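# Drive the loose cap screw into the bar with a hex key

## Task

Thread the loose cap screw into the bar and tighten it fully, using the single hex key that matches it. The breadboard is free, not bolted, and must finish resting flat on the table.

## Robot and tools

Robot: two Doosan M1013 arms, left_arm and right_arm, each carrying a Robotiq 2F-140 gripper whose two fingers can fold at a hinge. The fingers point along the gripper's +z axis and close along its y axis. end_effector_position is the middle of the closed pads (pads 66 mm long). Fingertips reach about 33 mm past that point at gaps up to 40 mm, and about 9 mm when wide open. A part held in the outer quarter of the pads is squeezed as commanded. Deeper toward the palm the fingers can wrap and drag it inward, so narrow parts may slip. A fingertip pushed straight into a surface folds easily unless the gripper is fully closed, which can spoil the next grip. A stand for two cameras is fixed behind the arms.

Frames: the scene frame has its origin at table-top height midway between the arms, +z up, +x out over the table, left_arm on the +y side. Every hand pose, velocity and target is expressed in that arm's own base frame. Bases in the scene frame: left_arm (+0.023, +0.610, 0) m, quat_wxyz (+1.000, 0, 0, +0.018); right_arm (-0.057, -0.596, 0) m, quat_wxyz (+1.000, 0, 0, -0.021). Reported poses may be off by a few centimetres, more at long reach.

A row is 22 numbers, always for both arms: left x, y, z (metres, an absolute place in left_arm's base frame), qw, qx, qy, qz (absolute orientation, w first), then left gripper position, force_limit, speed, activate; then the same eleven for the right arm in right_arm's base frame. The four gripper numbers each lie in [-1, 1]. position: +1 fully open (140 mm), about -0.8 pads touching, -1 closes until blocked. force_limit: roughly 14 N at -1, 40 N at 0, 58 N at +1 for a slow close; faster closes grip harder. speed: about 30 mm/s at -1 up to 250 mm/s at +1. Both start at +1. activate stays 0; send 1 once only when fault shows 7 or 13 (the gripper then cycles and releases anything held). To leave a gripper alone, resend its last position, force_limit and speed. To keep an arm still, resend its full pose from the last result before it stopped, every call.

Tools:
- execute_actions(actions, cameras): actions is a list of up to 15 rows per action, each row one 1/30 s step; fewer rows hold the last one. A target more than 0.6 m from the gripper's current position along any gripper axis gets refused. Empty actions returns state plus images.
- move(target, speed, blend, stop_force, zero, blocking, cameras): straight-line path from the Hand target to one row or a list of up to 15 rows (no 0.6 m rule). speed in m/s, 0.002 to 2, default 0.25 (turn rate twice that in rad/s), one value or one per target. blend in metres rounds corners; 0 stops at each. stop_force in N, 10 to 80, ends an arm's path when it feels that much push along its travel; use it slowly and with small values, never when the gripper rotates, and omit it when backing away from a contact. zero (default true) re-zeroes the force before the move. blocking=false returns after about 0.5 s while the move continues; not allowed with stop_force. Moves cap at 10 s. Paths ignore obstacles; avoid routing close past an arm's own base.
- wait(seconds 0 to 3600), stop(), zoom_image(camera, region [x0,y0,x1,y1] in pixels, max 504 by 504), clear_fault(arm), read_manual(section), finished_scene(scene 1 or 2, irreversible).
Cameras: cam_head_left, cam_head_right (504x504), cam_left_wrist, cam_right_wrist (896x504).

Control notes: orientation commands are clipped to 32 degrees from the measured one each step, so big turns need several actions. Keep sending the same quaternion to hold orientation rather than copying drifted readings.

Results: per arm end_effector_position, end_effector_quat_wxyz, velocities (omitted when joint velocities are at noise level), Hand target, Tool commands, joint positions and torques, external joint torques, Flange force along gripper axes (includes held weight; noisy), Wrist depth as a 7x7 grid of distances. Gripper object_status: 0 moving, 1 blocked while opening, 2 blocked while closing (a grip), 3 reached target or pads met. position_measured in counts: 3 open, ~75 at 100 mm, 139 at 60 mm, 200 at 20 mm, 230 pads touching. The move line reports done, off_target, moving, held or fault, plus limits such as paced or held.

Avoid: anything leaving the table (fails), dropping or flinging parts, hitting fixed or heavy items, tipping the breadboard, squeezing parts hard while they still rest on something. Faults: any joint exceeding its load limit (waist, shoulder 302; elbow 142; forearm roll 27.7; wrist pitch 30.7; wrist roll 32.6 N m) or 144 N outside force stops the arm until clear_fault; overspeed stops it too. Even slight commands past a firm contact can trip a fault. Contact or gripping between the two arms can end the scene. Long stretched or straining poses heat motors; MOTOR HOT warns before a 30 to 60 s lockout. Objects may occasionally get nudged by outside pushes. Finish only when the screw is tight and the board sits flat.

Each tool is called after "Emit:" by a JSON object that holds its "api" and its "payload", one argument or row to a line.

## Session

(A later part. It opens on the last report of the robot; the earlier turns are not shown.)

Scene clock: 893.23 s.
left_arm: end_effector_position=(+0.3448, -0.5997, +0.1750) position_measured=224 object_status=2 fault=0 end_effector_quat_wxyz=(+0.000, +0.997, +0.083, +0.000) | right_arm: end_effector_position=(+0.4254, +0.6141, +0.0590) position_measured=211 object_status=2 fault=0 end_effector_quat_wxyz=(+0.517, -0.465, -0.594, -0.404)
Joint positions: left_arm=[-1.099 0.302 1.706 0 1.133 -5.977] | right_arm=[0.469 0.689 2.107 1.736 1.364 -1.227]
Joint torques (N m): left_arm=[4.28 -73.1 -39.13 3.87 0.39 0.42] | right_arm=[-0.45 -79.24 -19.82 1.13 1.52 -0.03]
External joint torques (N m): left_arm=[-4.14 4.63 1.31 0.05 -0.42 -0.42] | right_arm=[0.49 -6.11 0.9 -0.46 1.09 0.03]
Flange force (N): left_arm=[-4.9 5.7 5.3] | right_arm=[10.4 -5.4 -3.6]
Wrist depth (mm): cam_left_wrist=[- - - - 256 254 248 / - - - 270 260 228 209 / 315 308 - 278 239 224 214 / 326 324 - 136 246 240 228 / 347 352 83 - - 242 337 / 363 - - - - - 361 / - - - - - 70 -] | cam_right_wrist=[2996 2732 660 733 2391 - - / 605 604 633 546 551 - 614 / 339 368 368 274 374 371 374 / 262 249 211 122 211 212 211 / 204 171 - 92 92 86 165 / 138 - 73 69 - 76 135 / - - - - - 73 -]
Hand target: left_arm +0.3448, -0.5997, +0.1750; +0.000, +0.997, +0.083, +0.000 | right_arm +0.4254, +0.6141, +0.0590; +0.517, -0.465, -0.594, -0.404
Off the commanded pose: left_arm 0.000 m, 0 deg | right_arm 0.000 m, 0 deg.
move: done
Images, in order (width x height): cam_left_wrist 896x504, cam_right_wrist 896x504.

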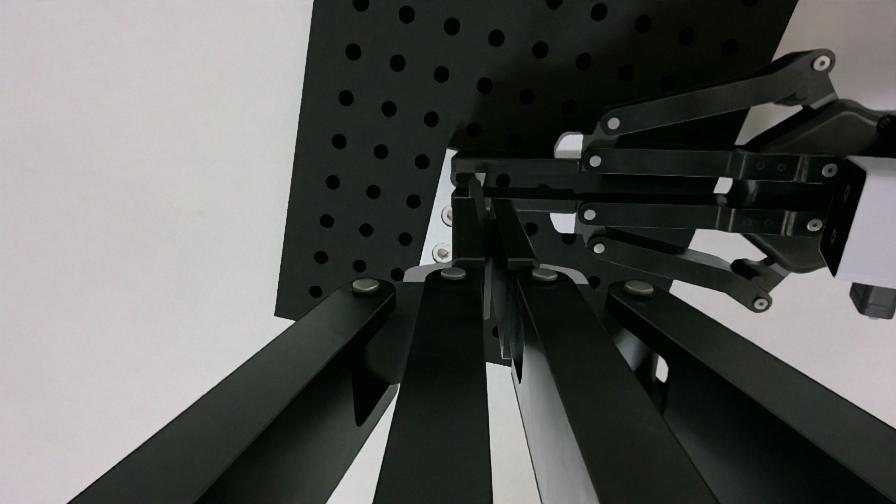

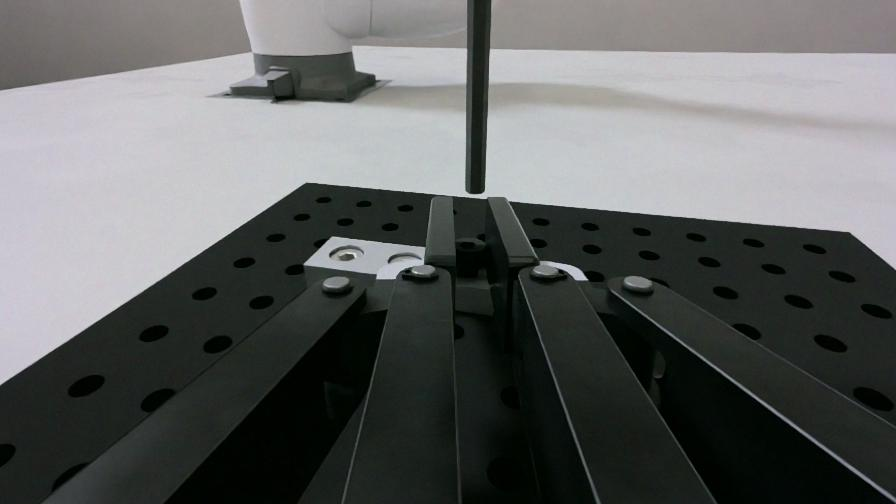

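Emit:
{"api": "move", "payload": {
  "target": [
    [0.3448,-0.5997,0.175,0,-0.7632,0.6461,0,-1,0.5,-1,0,0.4254,0.6141,0.0590,0.5170,-0.4645,-0.5942,-0.4041,-1,-1,-1,0]
  ],
  "speed": 0.5,
  "cameras": ["cam_right_wrist"]
}}

Emit:
{"api": "zoom_image", "payload": {
  "camera": "cam_right_wrist",
  "region": [430, 130, 520, 270]
}}

Emit:
{"api": "move", "payload": {
  "target": [
    [0.3448,-0.5997,0.175,0,-0.0828,0.9966,0,-1,0.5,-1,0,0.4254,0.6141,0.0590,0.5170,-0.4645,-0.5942,-0.4041,-1,-1,-1,0]
  ],
  "speed": 0.5,
  "cameras": ["cam_right_wrist"]
}}

Emit:
{"api": "zoom_image", "payload": {
  "camera": "cam_right_wrist",
  "region": [430, 130, 520, 270]
}}

Scene clock: 920.87 s.
left_arm: end_effector_position=(+0.3448, -0.5997, +0.1751) position_measured=224 object_status=2 fault=0 end_effector_quat_wxyz=(+0.000, +0.763, -0.646, +0.000) | right_arm: end_effector_position=(+0.4254, +0.6141, +0.0590) position_measured=211 object_status=2 fault=0 end_effector_quat_wxyz=(+0.517, -0.465, -0.594, -0.404)
Joint positions: left_arm=[-1.099 0.302 1.706 0 1.133 -4.406] | right_arm=[0.469 0.689 2.107 1.736 1.364 -1.227]
Joint torques (N m): left_arm=[4.48 -72.67 -38.93 3.78 0.32 0.45] | right_arm=[-0.33 -78.99 -19.64 1.19 1.55 -0.02]
External joint torques (N m): left_arm=[-4.63 4.43 1.1 0.08 -0.37 -0.45] | right_arm=[-0.05 -6.04 0.47 -0.49 1.05 0.02]
Flange force (N): left_arm=[6.1 5.6 4.8] | right_arm=[10.1 -4.3 -4.2]
Wrist depth (mm): cam_left_wrist=[- 259 258 213 251 - 270 / 296 261 269 264 270 - - / - - 286 264 279 305 303 / - 323 - 119 294 323 321 / 350 341 83 - - - - / 364 - - - - - - / - - - - - 70 -] | cam_right_wrist=[2826 3147 661 727 2181 2391 2107 / 602 611 644 546 622 625 546 / 358 367 367 372 369 373 374 / 262 248 210 122 211 212 212 / 204 171 - 92 92 86 165 / 138 - 74 69 - 76 135 / - - - - - 73 -]
Hand target: left_arm +0.3448, -0.5997, +0.1750; +0.000, +0.763, -0.646, +0.000 | right_arm +0.4254, +0.6141, +0.0590; +0.517, -0.465, -0.594, -0.404
Off the commanded pose: left_arm 0.000 m, 0 deg | right_arm 0.000 m, 0 deg.
move: done

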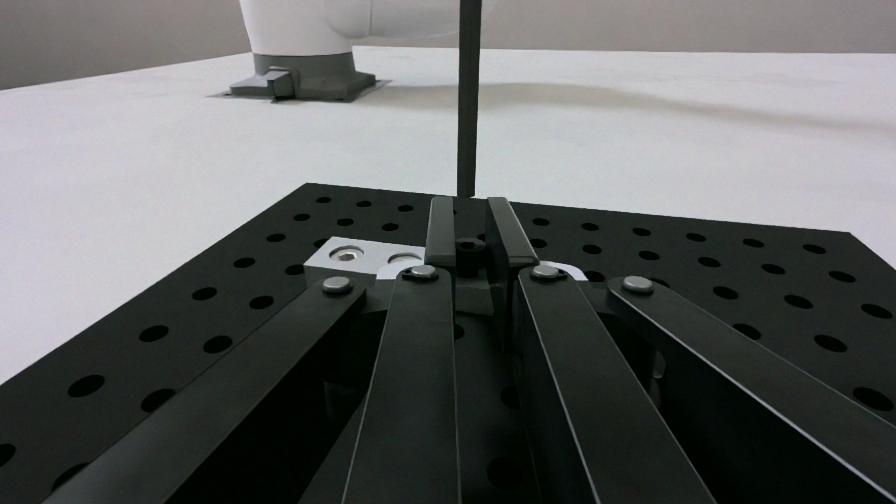

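Scaled by 3.600 from the camera's image (finer frame: 1280x720).

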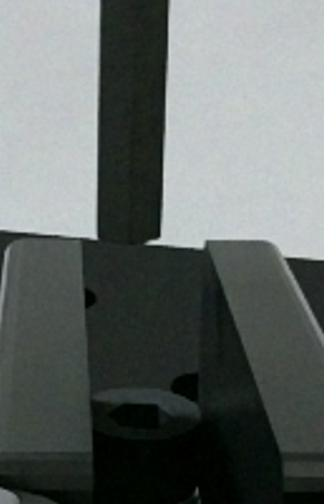

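Scene clock: 922.93 s.
left_arm: end_effector_position=(+0.3448, -0.5997, +0.1751) position_measured=224 object_status=2 fault=0 end_effector_quat_wxyz=(+0.000, -0.083, +0.997, +0.000) | right_arm: end_effector_position=(+0.4254, +0.6141, +0.0590) position_measured=211 object_status=2 fault=0 end_effector_quat_wxyz=(+0.517, -0.465, -0.594, -0.404)
Joint positions: left_arm=[-1.099 0.302 1.706 0 1.133 -2.835] | right_arm=[0.469 0.689 2.107 1.736 1.364 -1.227]
Joint torques (N m): left_arm=[4.16 -71.45 -39.09 3.75 0.39 0.44] | right_arm=[-0.24 -78.4 -19.71 1.24 1.58 -0.05]
External joint torques (N m): left_arm=[-4.37 3.29 1.33 0.09 -0.38 -0.44] | right_arm=[0.38 -6.44 0.93 -0.59 1.03 0.05]
Flange force (N): left_arm=[5.9 -3.9 4.3] | right_arm=[11.0 -5.5 -4.1]
Wrist depth (mm): cam_left_wrist=[282 280 257 257 253 272 275 / - 219 232 267 - 290 290 / 216 228 240 241 279 - 304 / 229 240 247 124 113 314 - / 348 - 83 - - - - / 364 - - - - - - / - - - - - 70 -] | cam_right_wrist=[2891 2617 660 689 2181 2144 - / - 539 620 489 550 - 612 / 367 369 371 344 373 371 373 / 262 237 210 122 211 212 213 / 205 170 - 92 92 86 165 / 138 - 74 69 - 76 135 / - - - - - 73 -]
Hand target: left_arm +0.3448, -0.5997, +0.1750; +0.000, -0.083, +0.997, +0.000 | right_arm +0.4254, +0.6141, +0.0590; +0.517, -0.465, -0.594, -0.404
Off the commanded pose: left_arm 0.000 m, 0 deg | right_arm 0.000 m, 0 deg.
move: done

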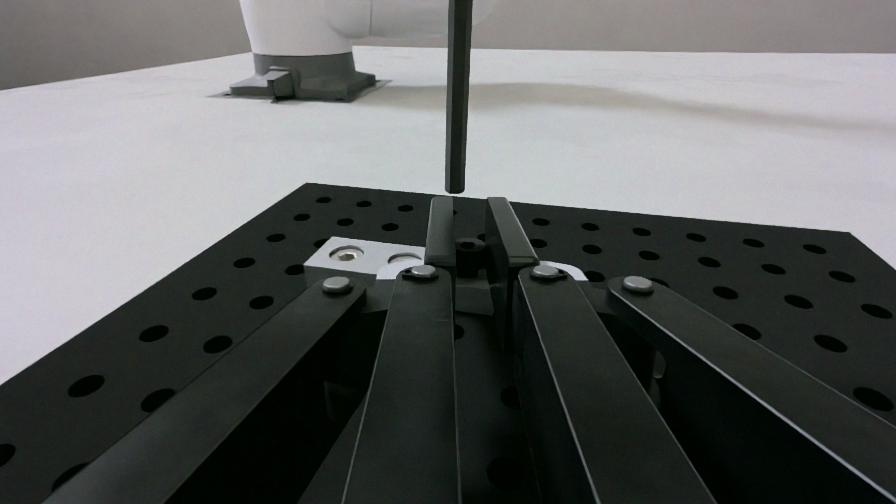

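Scaled by 3.600 from the camera's image (finer frame: 1280x720).

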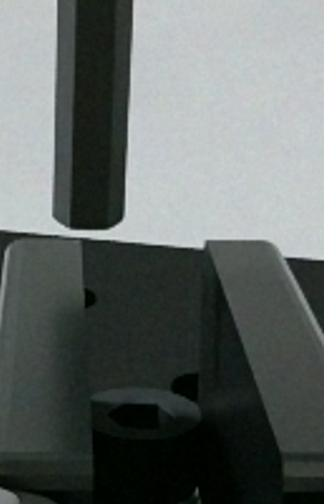

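Emit:
{"api": "move", "payload": {
  "target": [
    [0.3423,-0.5942,0.175,0,-0.7632,-0.6461,0,-1,0.5,-1,0,0.4254,0.6141,0.0590,0.5170,-0.4645,-0.5942,-0.4041,-1,-1,-1,0],
    [0.3423,-0.5942,0.175,0,-0.9966,-0.0828,0,-1,0.5,-1,0,0.4254,0.6141,0.0590,0.5170,-0.4645,-0.5942,-0.4041,-1,-1,-1,0],
    [0.3423,-0.5942,0.157,0,-0.9966,-0.0828,0,-1,0.5,-1,0,0.4254,0.6141,0.0590,0.5170,-0.4645,-0.5942,-0.4041,-1,-1,-1,0]
  ],
  "speed": [0.6,0.6,0.05],
  "blend": [0.05,0,0],
  "cameras": ["cam_right_wrist","cam_left_wrist"]
}}

Emit:
{"api": "zoom_image", "payload": {
  "camera": "cam_right_wrist",
  "region": [430, 160, 520, 300]
}}

Emit:
{"api": "zoom_image", "payload": {
  "camera": "cam_left_wrist",
  "region": [440, 140, 500, 200]
}}

Scene clock: 942.40 s.
left_arm: end_effector_position=(+0.3423, -0.5942, +0.1570) position_measured=224 object_status=2 fault=0 end_effector_quat_wxyz=(+0.000, +0.997, +0.083, +0.000) | right_arm: end_effector_position=(+0.4254, +0.6141, +0.0590) position_measured=211 object_status=2 fault=0 end_effector_quat_wxyz=(+0.517, -0.465, -0.594, -0.404)
Joint positions: left_arm=[-1.098 0.306 1.736 0 1.099 0.307] | right_arm=[0.469 0.689 2.107 1.736 1.364 -1.227]
Joint torques (N m): left_arm=[4.3 -73.06 -38.46 3.77 0.41 0.44] | right_arm=[-0.84 -78.7 -19.85 1.16 1.61 -0.1]
External joint torques (N m): left_arm=[-4.5 4.88 1.25 0.08 -0.43 -0.44] | right_arm=[0.79 -6.55 0.84 -0.49 1 0.1]
Flange force (N): left_arm=[-5.3 6.3 5.6] | right_arm=[11.4 -5.5 -3.2]
Wrist depth (mm): cam_left_wrist=[- - 244 232 238 236 238 / - - 277 - 245 203 193 / - 294 - 244 238 212 200 / 306 - - 119 229 226 209 / 330 - 83 - - - - / - - - - - - - / - - - - - 70 -] | cam_right_wrist=[- 2794 672 140 2462 2055 2220 / 529 612 622 539 546 560 551 / 367 369 369 371 374 372 371 / 279 248 210 122 212 212 213 / 163 171 - 92 92 86 165 / 138 - 74 69 - 76 135 / - - - - - 73 -]
Hand target: left_arm +0.3423, -0.5942, +0.1570; +0.000, +0.997, +0.083, +0.000 | right_arm +0.4254, +0.6141, +0.0590; +0.517, -0.465, -0.594, -0.404
Off the commanded pose: left_arm 0.000 m, 0 deg | right_arm 0.000 m, 0 deg.
move: done
Images, in order (width x height): cam_left_wrist 896x504, cam_right_wrist 896x504.

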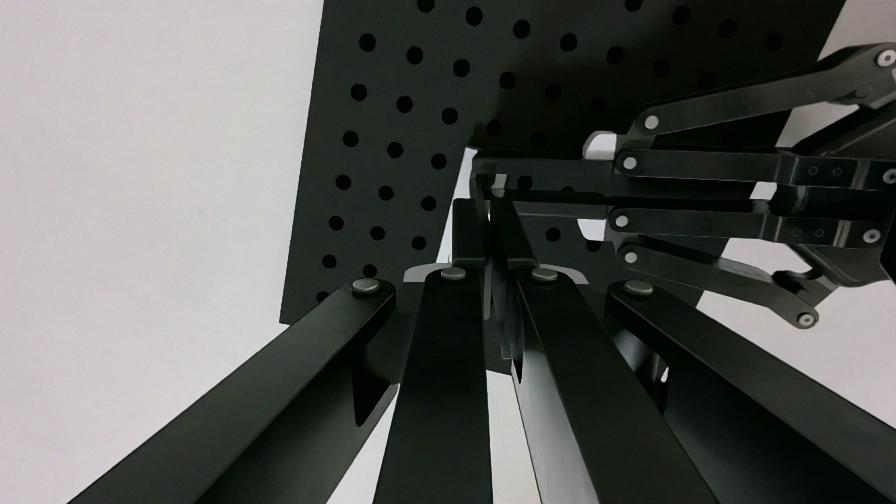

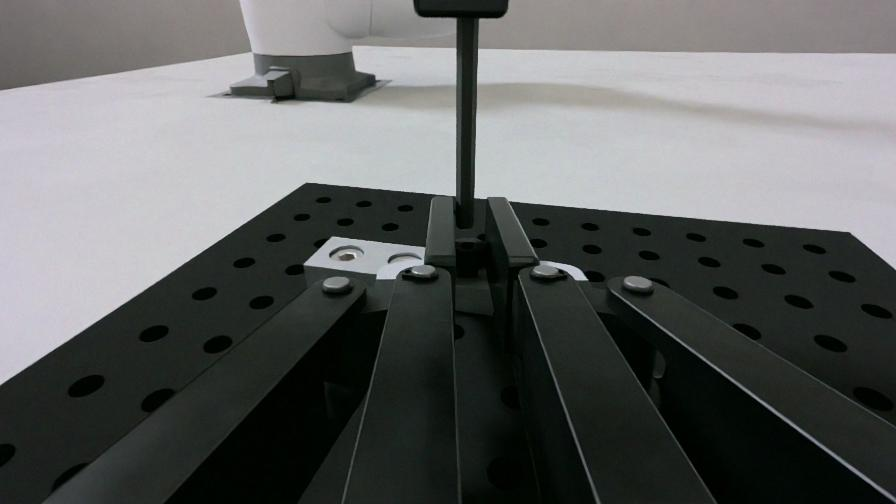

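Scaled by 3.600 from the camera's image (finer frame: 1280x720).

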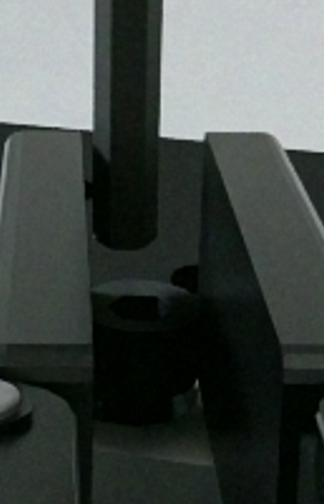

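Scaled by 8.400 from the camera's image (finer frame: 1280x720).

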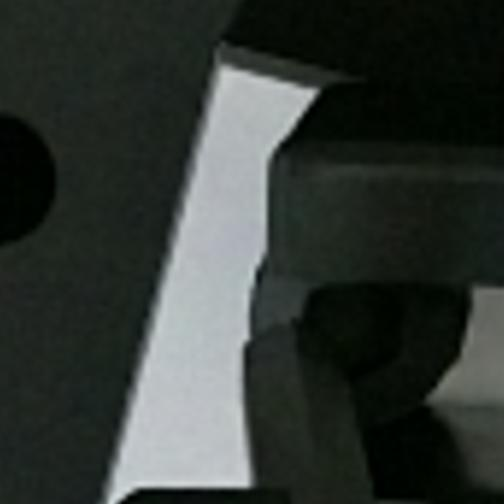

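Emit:
{"api": "move", "payload": {
  "target": [
    [0.3439,-0.5978,0.157,0,-0.9966,-0.0828,0,-1,0.5,-1,0,0.4254,0.6141,0.0590,0.5170,-0.4645,-0.5942,-0.4041,-1,-1,-1,0]
  ],
  "speed": 0.03,
  "cameras": ["cam_right_wrist","cam_left_wrist"]
}}

Emit:
{"api": "zoom_image", "payload": {
  "camera": "cam_right_wrist",
  "region": [430, 160, 520, 300]
}}

Emit:
{"api": "zoom_image", "payload": {
  "camera": "cam_left_wrist",
  "region": [440, 140, 500, 200]
}}

Scene clock: 959.03 s.
left_arm: end_effector_position=(+0.3440, -0.5978, +0.1570) position_measured=224 object_status=2 fault=0 end_effector_quat_wxyz=(+0.000, +0.997, +0.083, +0.000) | right_arm: end_effector_position=(+0.4254, +0.6141, +0.0590) position_measured=211 object_status=2 fault=0 end_effector_quat_wxyz=(+0.517, -0.465, -0.594, -0.404)
Joint positions: left_arm=[-1.099 0.312 1.728 0 1.101 0.306] | right_arm=[0.469 0.689 2.107 1.736 1.364 -1.227]
Joint torques (N m): left_arm=[4.83 -73.62 -38.59 3.81 0.42 0.44] | right_arm=[-0.41 -79.25 -19.8 1.16 1.59 -0.02]
External joint torques (N m): left_arm=[-4.85 4.78 1.32 0.06 -0.44 -0.44] | right_arm=[0.31 -6.01 0.78 -0.48 1.02 0.01]
Flange force (N): left_arm=[-5.9 6.1 5.6] | right_arm=[10.2 -5.0 -3.8]
Wrist depth (mm): cam_left_wrist=[266 266 268 - 237 236 240 / - 278 274 252 245 243 193 / 293 294 - 250 223 216 201 / 321 308 279 119 228 224 209 / 325 - 83 - - 224 229 / - - - - - - 334 / - - - - - 70 -] | cam_right_wrist=[2826 - 663 702 2486 2368 2181 / 523 563 646 475 542 549 617 / 366 368 371 371 404 371 374 / 262 249 210 122 211 212 212 / 205 171 - 92 92 86 165 / 138 - 73 69 - 76 135 / - - - - - 73 -]
Hand target: left_arm +0.3439, -0.5978, +0.1570; +0.000, +0.997, +0.083, +0.000 | right_arm +0.4254, +0.6141, +0.0590; +0.517, -0.465, -0.594, -0.404
Off the commanded pose: left_arm 0.000 m, 0 deg | right_arm 0.000 m, 0 deg.
move: done
Images, in order (width x height): cam_left_wrist 896x504, cam_right_wrist 896x504.

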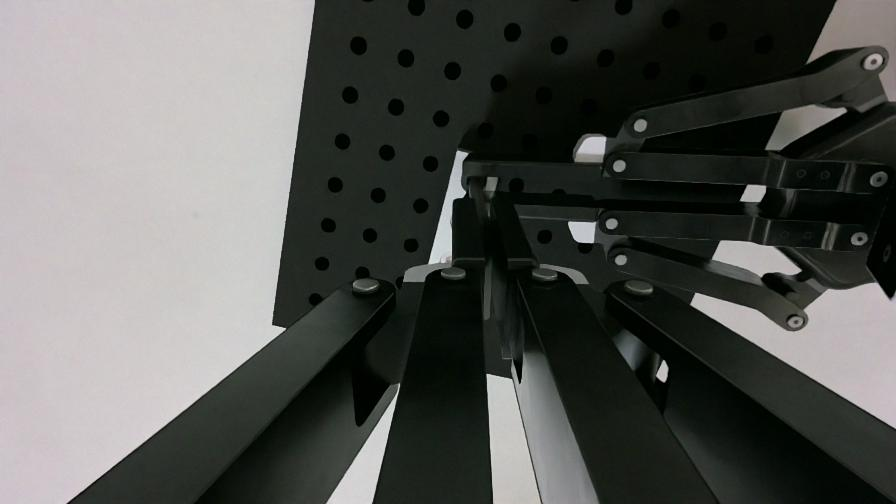

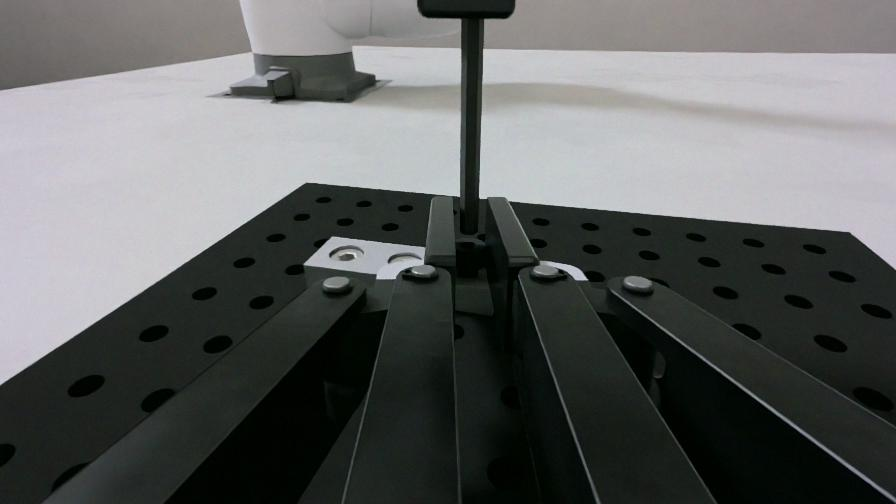

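Scaled by 3.600 from the camera's image (finer frame: 1280x720).

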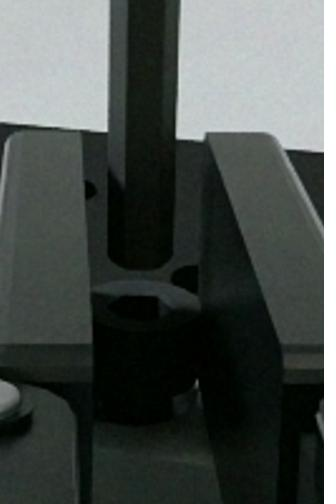

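Scaled by 8.400 from the camera's image (finer frame: 1280x720).

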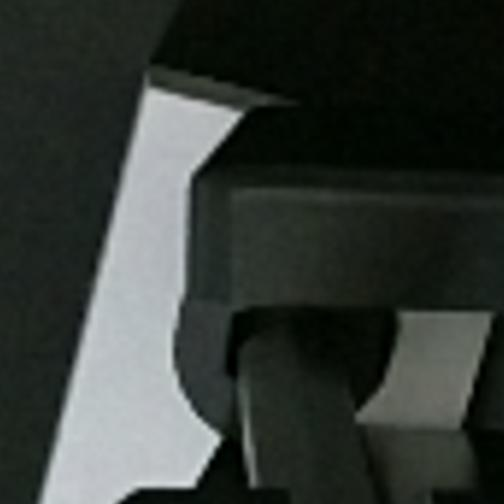

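Emit:
{"api": "move", "payload": {
  "target": [
    [0.3435,-0.5976,0.157,0,-0.9966,-0.0828,0,-1,0.5,-1,0,0.4254,0.6141,0.0590,0.5170,-0.4645,-0.5942,-0.4041,-1,-1,-1,0],
    [0.3435,-0.5976,0.1515,0,-0.9966,-0.0828,0,-1,0.5,-1,0,0.4254,0.6141,0.0590,0.5170,-0.4645,-0.5942,-0.4041,-1,-1,-1,0]
  ],
  "speed": 0.015,
  "stop_force": 15,
  "cameras": ["cam_right_wrist","cam_left_wrist"]
}}

Emit:
{"api": "zoom_image", "payload": {
  "camera": "cam_right_wrist",
  "region": [430, 160, 520, 300]
}}

Emit:
{"api": "zoom_image", "payload": {
  "camera": "cam_left_wrist",
  "region": [440, 140, 500, 200]
}}

Scene clock: 966.17 s.
left_arm: end_effector_position=(+0.3435, -0.5976, +0.1515) position_measured=224 object_status=2 fault=0 end_effector_quat_wxyz=(+0.000, +0.997, +0.083, +0.000) | right_arm: end_effector_position=(+0.4254, +0.6141, +0.0590) position_measured=211 object_status=2 fault=0 end_effector_quat_wxyz=(+0.517, -0.465, -0.594, -0.404)
Joint positions: left_arm=[-1.099 0.316 1.735 0 1.091 0.306] | right_arm=[0.469 0.689 2.107 1.736 1.364 -1.227]
Joint torques (N m): left_arm=[4.44 -73.64 -38.3 3.77 0.4 0.44] | right_arm=[-0.32 -78.84 -19.89 1.19 1.6 -0.04]
External joint torques (N m): left_arm=[-4.68 4.74 1.28 0.06 -0.42 -0.44] | right_arm=[0.08 -6.37 0.78 -0.49 1 0.04]
Flange force (N): left_arm=[-5.7 6.1 5.5] | right_arm=[10.8 -5.1 -4.3]
Wrist depth (mm): cam_left_wrist=[266 - 240 235 232 231 227 / 275 284 251 244 240 238 188 / 290 - 259 259 217 210 196 / - - 274 119 218 217 204 / 328 - 83 - - 219 215 / - - - - - - - / - - - - - 70 -] | cam_right_wrist=[3147 2925 665 126 2960 - 2200 / 601 611 617 549 623 623 617 / 365 367 371 373 372 375 372 / 277 223 209 122 211 212 212 / 204 171 - 92 92 86 165 / 138 - 74 69 - 75 135 / - - - - - 73 -]
Hand target: left_arm +0.3435, -0.5976, +0.1515; +0.000, +0.997, +0.083, +0.000 | right_arm +0.4254, +0.6141, +0.0590; +0.517, -0.465, -0.594, -0.404
Off the commanded pose: left_arm 0.000 m, 0 deg | right_arm 0.000 m, 0 deg.
move: done
Images, in order (width x height): cam_left_wrist 896x504, cam_right_wrist 896x504.

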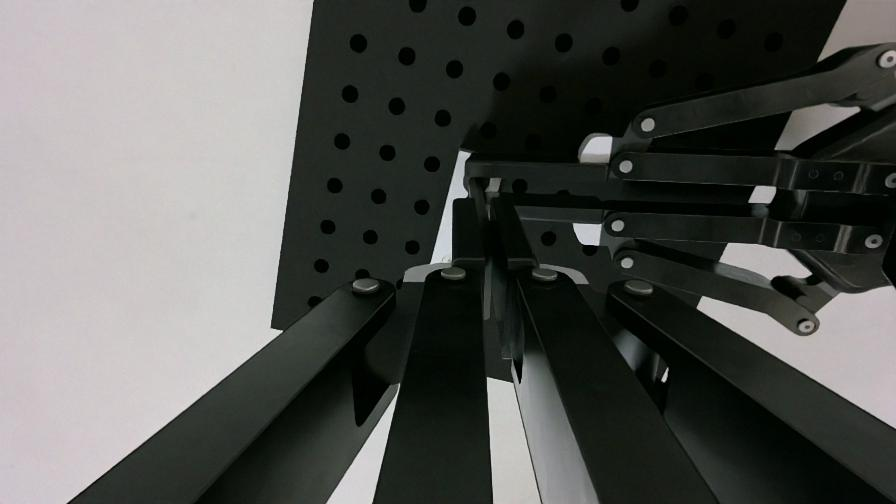

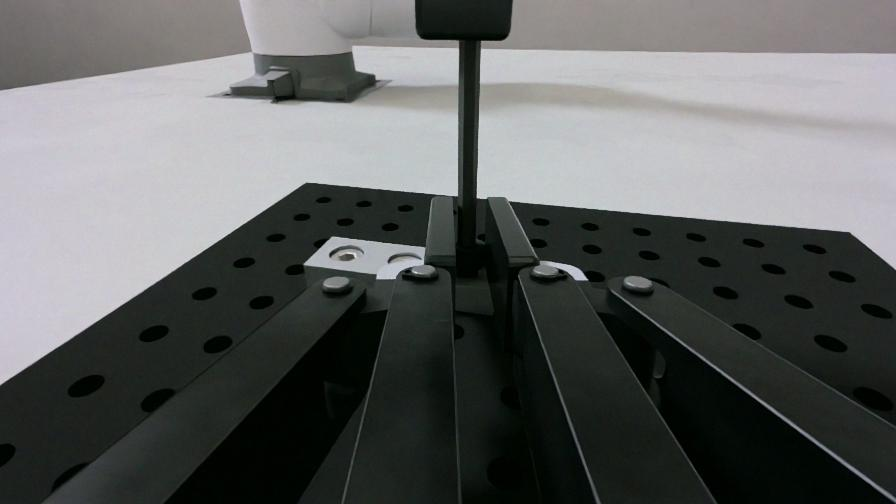

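Scaled by 3.600 from the camera's image (finer frame: 1280x720).

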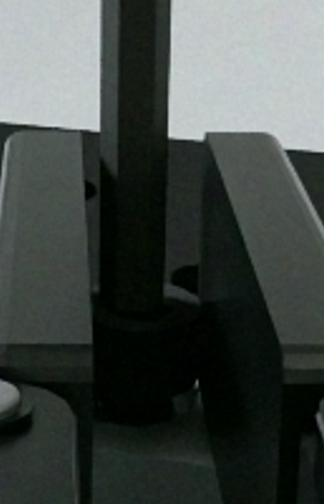

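Scaled by 8.400 from the camera's image (finer frame: 1280x720).

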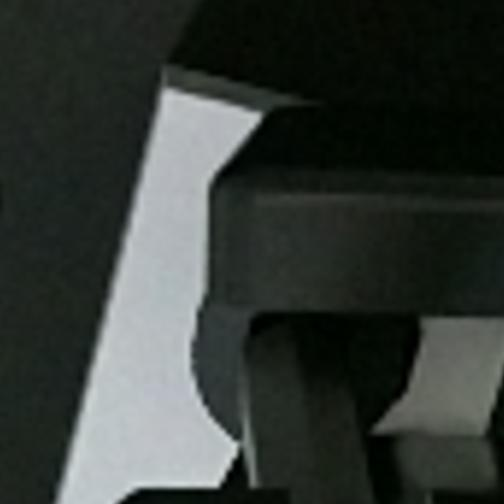

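Emit:
{"api": "move", "payload": {
  "target": [
    [0.3436,-0.5978,0.1475,0,-0.9966,-0.0828,0,-1,0.5,-1,0,0.4254,0.6141,0.0590,0.5170,-0.4645,-0.5942,-0.4041,-1,-1,-1,0]
  ],
  "speed": 0.01,
  "stop_force": 12,
  "cameras": ["cam_right_wrist","cam_left_wrist"]
}}

Emit:
{"api": "zoom_image", "payload": {
  "camera": "cam_right_wrist",
  "region": [430, 160, 520, 300]
}}

Emit:
{"api": "zoom_image", "payload": {
  "camera": "cam_left_wrist",
  "region": [440, 140, 500, 200]
}}

Scene clock: 976.60 s.
left_arm: end_effector_position=(+0.3436, -0.5978, +0.1480) position_measured=224 object_status=2 fault=0 end_effector_quat_wxyz=(+0.000, +0.997, +0.083, +0.000) | right_arm: end_effector_position=(+0.4254, +0.6141, +0.0590) position_measured=211 object_status=2 fault=0 end_effector_quat_wxyz=(+0.517, -0.465, -0.594, -0.404)
Joint positions: left_arm=[-1.099 0.319 1.738 0 1.085 0.306] | right_arm=[0.469 0.689 2.107 1.736 1.364 -1.227]
Joint torques (N m): left_arm=[2.17 -64.07 -30.67 2.51 0.63 0.48] | right_arm=[-2.42 -80.91 -24.28 3.7 1.42 -0.13]
External joint torques (N m): left_arm=[-1.8 -5.15 -6.24 1.33 -0.65 -0.48] | right_arm=[2.49 -4.48 5.22 -3.03 1.19 0.12]
Flange force (N): left_arm=[-1.5 5.5 -8.8] | right_arm=[8.9 -11.6 -6.1]
Wrist depth (mm): cam_left_wrist=[- - - 231 229 228 223 / 270 - 263 - 237 195 185 / - - - 243 216 212 189 / 300 301 - 119 212 213 199 / - 316 83 - - 215 215 / - - - - - - - / - - - - - 70 -] | cam_right_wrist=[2703 2925 658 127 2302 2240 2220 / 601 608 620 568 558 543 549 / 366 367 367 371 371 371 374 / 262 247 210 122 210 212 212 / 204 171 - 92 92 86 165 / 138 - 74 69 - 76 135 / - - - - - 73 -]
Hand target: left_arm +0.3436, -0.5978, +0.1480; +0.000, +0.997, +0.083, +0.000 | right_arm +0.4254, +0.6141, +0.0590; +0.517, -0.465, -0.594, -0.404
Off the commanded pose: left_arm 0.001 m, 0 deg | right_arm 0.000 m, 0 deg.
move: contact (left_arm)
Images, in order (width x height): cam_left_wrist 896x504, cam_right_wrist 896x504.

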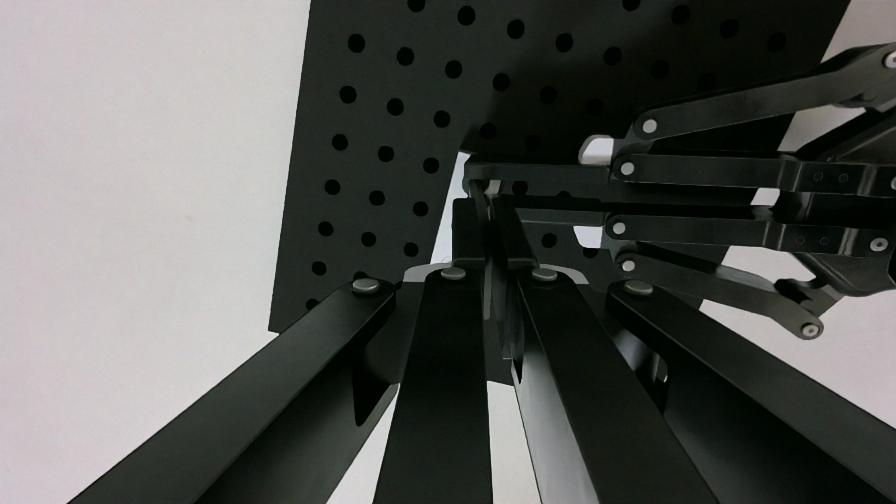

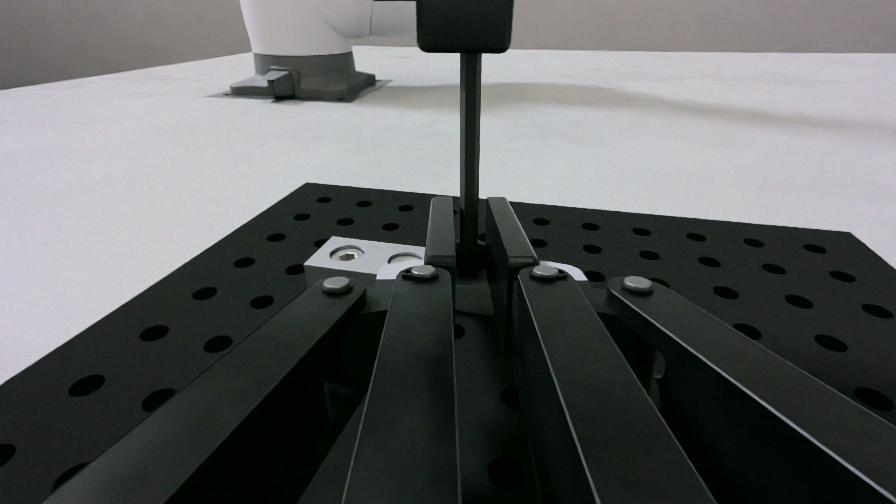

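Scaled by 3.600 from the camera's image (finer frame: 1280x720).

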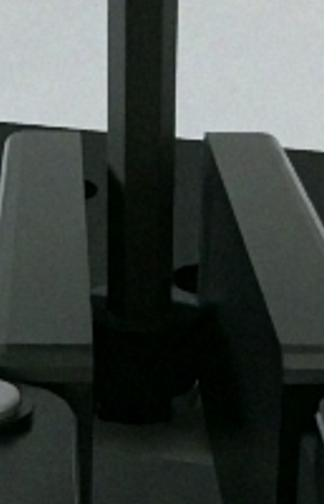

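Scaled by 8.400 from the camera's image (finer frame: 1280x720).

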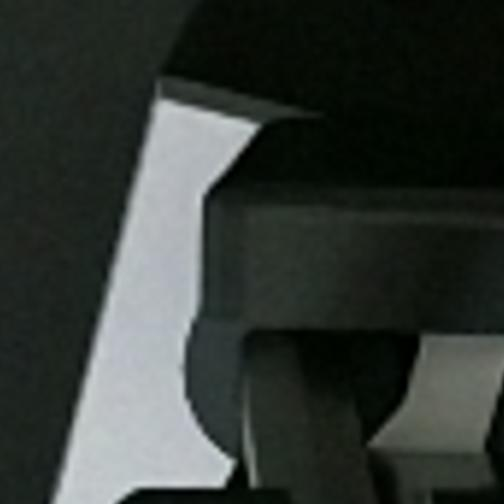

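Emit:
{"api": "move", "payload": {
  "target": [
    [0.3437,-0.5981,0.148,0,0.9856,0.1693,0,-1,0.5,-1,0,0.4254,0.6141,0.0590,0.5170,-0.4645,-0.5942,-0.4041,-1,-1,-1,0],
    [0.3435,-0.5970,0.148,0,1,-0.0044,0,-1,0.5,-1,0,0.4254,0.6141,0.0590,0.5170,-0.4645,-0.5942,-0.4041,-1,-1,-1,0],
    [0.3436,-0.5976,0.148,0,0.9966,0.0828,0,-1,0.5,-1,0,0.4254,0.6141,0.0590,0.5170,-0.4645,-0.5942,-0.4041,-1,-1,-1,0]
  ],
  "speed": 0.1,
  "cameras": ["cam_right_wrist"]
}}

Emit:
{"api": "zoom_image", "payload": {
  "camera": "cam_right_wrist",
  "region": [440, 200, 500, 290]
}}

Scene clock: 992.13 s.
left_arm: end_effector_position=(+0.3436, -0.5976, +0.1480) position_measured=224 object_status=2 fault=0 end_effector_quat_wxyz=(+0.000, +0.997, +0.083, +0.000) | right_arm: end_effector_position=(+0.4254, +0.6141, +0.0590) position_measured=211 object_status=2 fault=0 end_effector_quat_wxyz=(+0.517, -0.465, -0.594, -0.404)
Joint positions: left_arm=[-1.099 0.318 1.738 0 1.085 0.306] | right_arm=[0.469 0.689 2.107 1.736 1.364 -1.227]
Joint torques (N m): left_arm=[3.67 -72.76 -37.63 3.45 0.18 0.42] | right_arm=[-1.09 -79.75 -21.15 2.03 1.64 -0.04]
External joint torques (N m): left_arm=[-3.56 3.67 0.77 0.38 -0.2 -0.42] | right_arm=[1.23 -5.45 2.29 -1.37 0.98 0.04]
Flange force (N): left_arm=[-4.2 5.2 3.9] | right_arm=[9.7 -7.3 -4.2]
Wrist depth (mm): cam_left_wrist=[257 253 - - 230 229 226 / 273 - 261 - 237 198 185 / - 282 - 243 215 210 194 / 306 - 263 119 216 216 199 / 317 - 83 - - 215 220 / 334 - - - - - - / - - - - - 70 -] | cam_right_wrist=[3070 2324 660 126 2486 2260 2324 / 609 608 619 512 614 543 639 / 365 367 370 368 371 371 345 / 261 249 210 122 211 211 211 / 204 170 - 92 94 86 165 / 138 - 73 69 - 76 135 / - - - - - 73 -]
Hand target: left_arm +0.3436, -0.5976, +0.1480; +0.000, +0.997, +0.083, +0.000 | right_arm +0.4254, +0.6141, +0.0590; +0.517, -0.465, -0.594, -0.404
Off the commanded pose: left_arm 0.000 m, 0 deg | right_arm 0.000 m, 0 deg.
move: done

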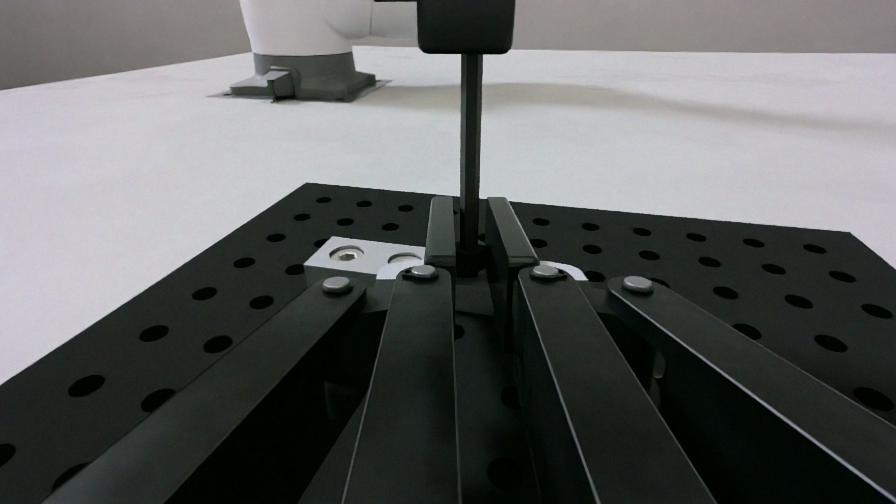

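Scaled by 5.600 from the camera's image (finer frame: 1280x720).

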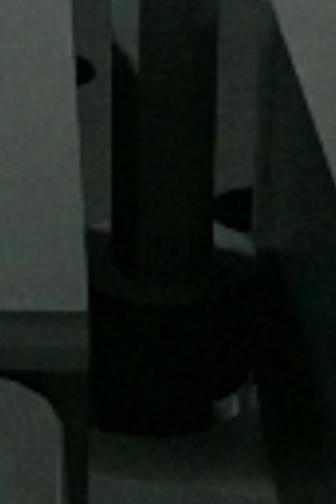

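Emit:
{"api": "move", "payload": {
  "target": [
    [0.3436,-0.5976,0.1450,0,0.9966,0.0828,0,-1,0.5,-1,0,0.4254,0.6141,0.0590,0.5170,-0.4645,-0.5942,-0.4041,-1,-1,-1,0]
  ],
  "speed": 0.01,
  "stop_force": 12,
  "cameras": ["cam_right_wrist"]
}}

Emit:
{"api": "zoom_image", "payload": {
  "camera": "cam_right_wrist",
  "region": [440, 200, 500, 290]
}}

Scene clock: 996.70 s.
left_arm: end_effector_position=(+0.3437, -0.5977, +0.1465) position_measured=224 object_status=2 fault=0 end_effector_quat_wxyz=(+0.000, +0.997, +0.083, +0.000) | right_arm: end_effector_position=(+0.4254, +0.6141, +0.0590) position_measured=211 object_status=2 fault=0 end_effector_quat_wxyz=(+0.517, -0.465, -0.594, -0.404)
Joint positions: left_arm=[-1.099 0.32 1.739 0 1.082 0.306] | right_arm=[0.469 0.689 2.107 1.736 1.364 -1.227]
Joint torques (N m): left_arm=[4.13 -57.75 -25.95 3.73 0.74 0.43] | right_arm=[-3.68 -82.33 -25.07 4.25 1.96 -0.2]
External joint torques (N m): left_arm=[-3.95 -11.52 -10.95 0.11 -0.77 -0.43] | right_arm=[3.38 -2.49 6.08 -3.56 0.64 0.2]
Flange force (N): left_arm=[-4.3 6.6 -18.0] | right_arm=[6.1 -11.8 -4.8]
Wrist depth (mm): cam_left_wrist=[251 253 235 - 228 228 224 / 267 - - - 238 195 184 / 281 289 256 216 215 209 190 / - 302 268 119 214 212 196 / - - 83 - - 214 305 / - - - - - - 323 / - - - - - 70 -] | cam_right_wrist=[- 2925 660 127 2462 2324 2220 / 601 612 626 548 626 550 615 / 365 361 366 371 372 373 371 / 276 249 211 122 211 211 211 / 204 171 - 92 92 83 165 / 138 - 74 69 - 76 135 / - - - - - 73 -]
Hand target: left_arm +0.3437, -0.5977, +0.1465; +0.000, +0.997, +0.083, +0.000 | right_arm +0.4254, +0.6141, +0.0590; +0.517, -0.465, -0.594, -0.404
Off the commanded pose: left_arm 0.002 m, 0 deg | right_arm 0.000 m, 0 deg.
move: contact (left_arm)

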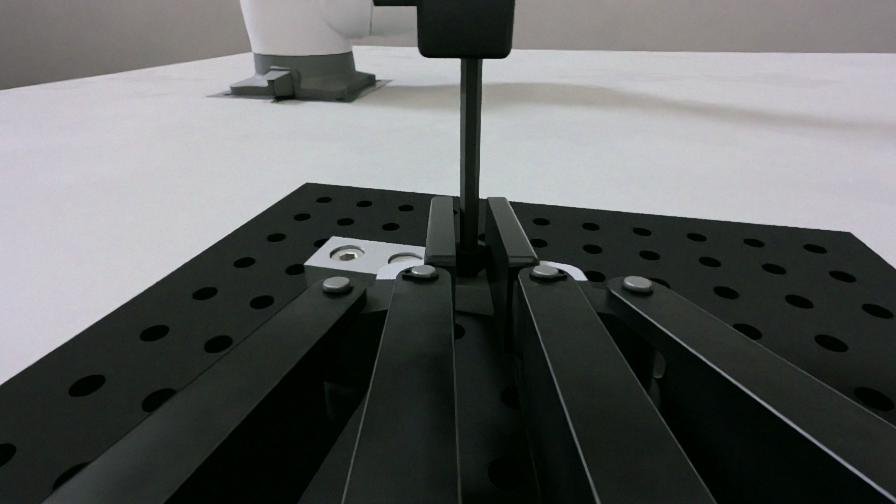

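Scaled by 5.600 from the camera's image (finer frame: 1280x720).

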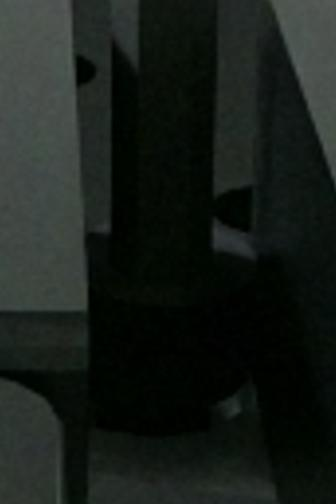

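Emit:
{"api": "move", "payload": {
  "target": [
    [0.3437,-0.5977,0.1472,0,0.9966,0.0828,0,-1,0.5,-1,0,0.4254,0.6141,0.0590,0.5170,-0.4645,-0.5942,-0.4041,-0.5,-1,-1,0],
    [0.3437,-0.5977,0.1472,0,0.9966,0.0828,0,-1,0.5,-1,0,0.4351,0.5753,0.0646,0.5170,-0.4645,-0.5942,-0.4041,-0.5,-1,-1,0]
  ],
  "speed": 0.05,
  "cameras": ["cam_right_wrist","cam_left_wrist"]
}}

Emit:
{"api": "zoom_image", "payload": {
  "camera": "cam_right_wrist",
  "region": [400, 120, 530, 260]
}}

Emit:
{"api": "zoom_image", "payload": {
  "camera": "cam_left_wrist",
  "region": [440, 140, 500, 200]
}}

Scene clock: 1004.10 s.
left_arm: end_effector_position=(+0.3437, -0.5977, +0.1472) position_measured=224 object_status=2 fault=0 end_effector_quat_wxyz=(+0.000, +0.997, +0.083, +0.000) | right_arm: end_effector_position=(+0.4351, +0.5753, +0.0646) position_measured=192 object_status=3 fault=0 end_effector_quat_wxyz=(+0.517, -0.465, -0.594, -0.404)
Joint positions: left_arm=[-1.099 0.319 1.738 0 1.084 0.306] | right_arm=[0.401 0.673 2.127 1.672 1.388 -1.228]
Joint torques (N m): left_arm=[4.22 -74.06 -38.3 3.78 0.38 0.46] | right_arm=[-0.32 -77.94 -19.21 1.07 2.01 0]
External joint torques (N m): left_arm=[-4.51 4.87 1.29 0.05 -0.4 -0.46] | right_arm=[0.39 -5.66 0.43 -0.3 0.6 -0.01]
Flange force (N): left_arm=[-5.4 6.1 5.7] | right_arm=[9.9 -4.3 -2.5]
Wrist depth (mm): cam_left_wrist=[- 256 251 - 229 228 231 / - - 248 244 238 234 182 / 286 285 254 251 251 251 190 / - 298 268 124 210 210 203 / 320 319 88 - - - 206 / - - - - - - - / - - - - - 70 -] | cam_right_wrist=[- - 700 165 2107 2302 2089 / 643 631 660 663 668 667 604 / 390 392 317 294 395 397 395 / 278 265 225 202 128 225 263 / 183 183 81 161 93 87 176 / - 66 70 143 - 74 66 / - - - 124 - - -]
Hand target: left_arm +0.3437, -0.5977, +0.1472; +0.000, +0.997, +0.083, +0.000 | right_arm +0.4351, +0.5753, +0.0646; +0.517, -0.465, -0.594, -0.404
Off the commanded pose: left_arm 0.000 m, 0 deg | right_arm 0.000 m, 0 deg.
move: done
Images, in order (width x height): cam_left_wrist 896x504, cam_right_wrist 896x504.

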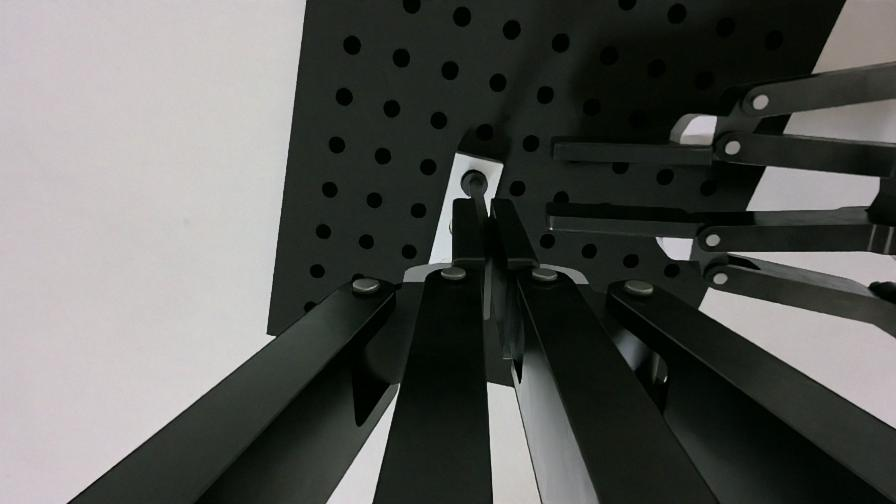

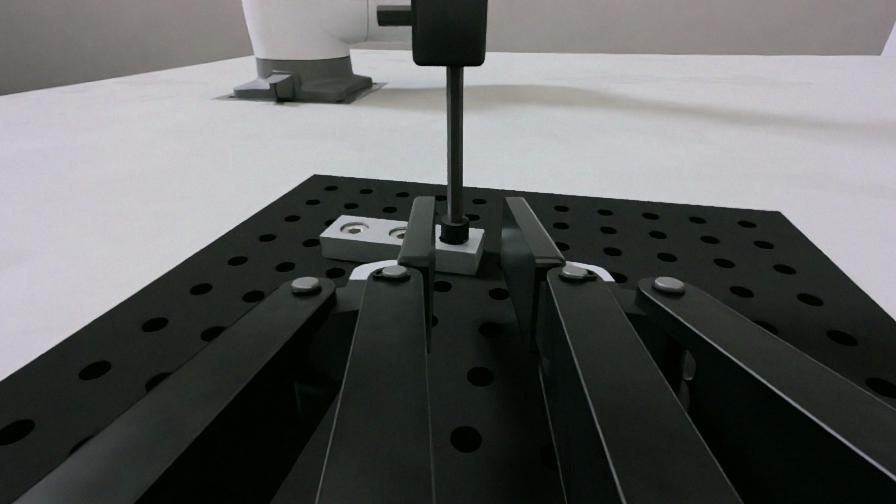

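Scaled by 3.600 from the camera's image (finer frame: 1280x720).

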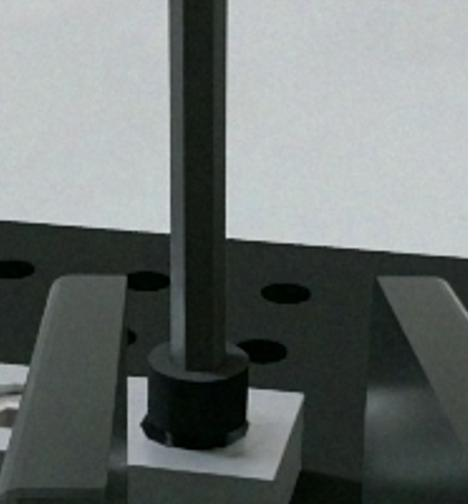

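Scaled by 8.400 from the camera's image (finer frame: 1280x720).

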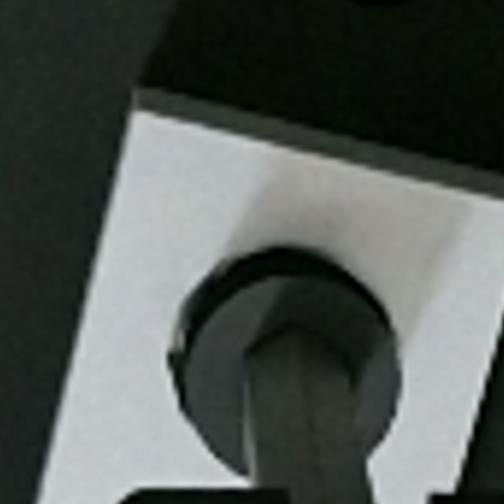

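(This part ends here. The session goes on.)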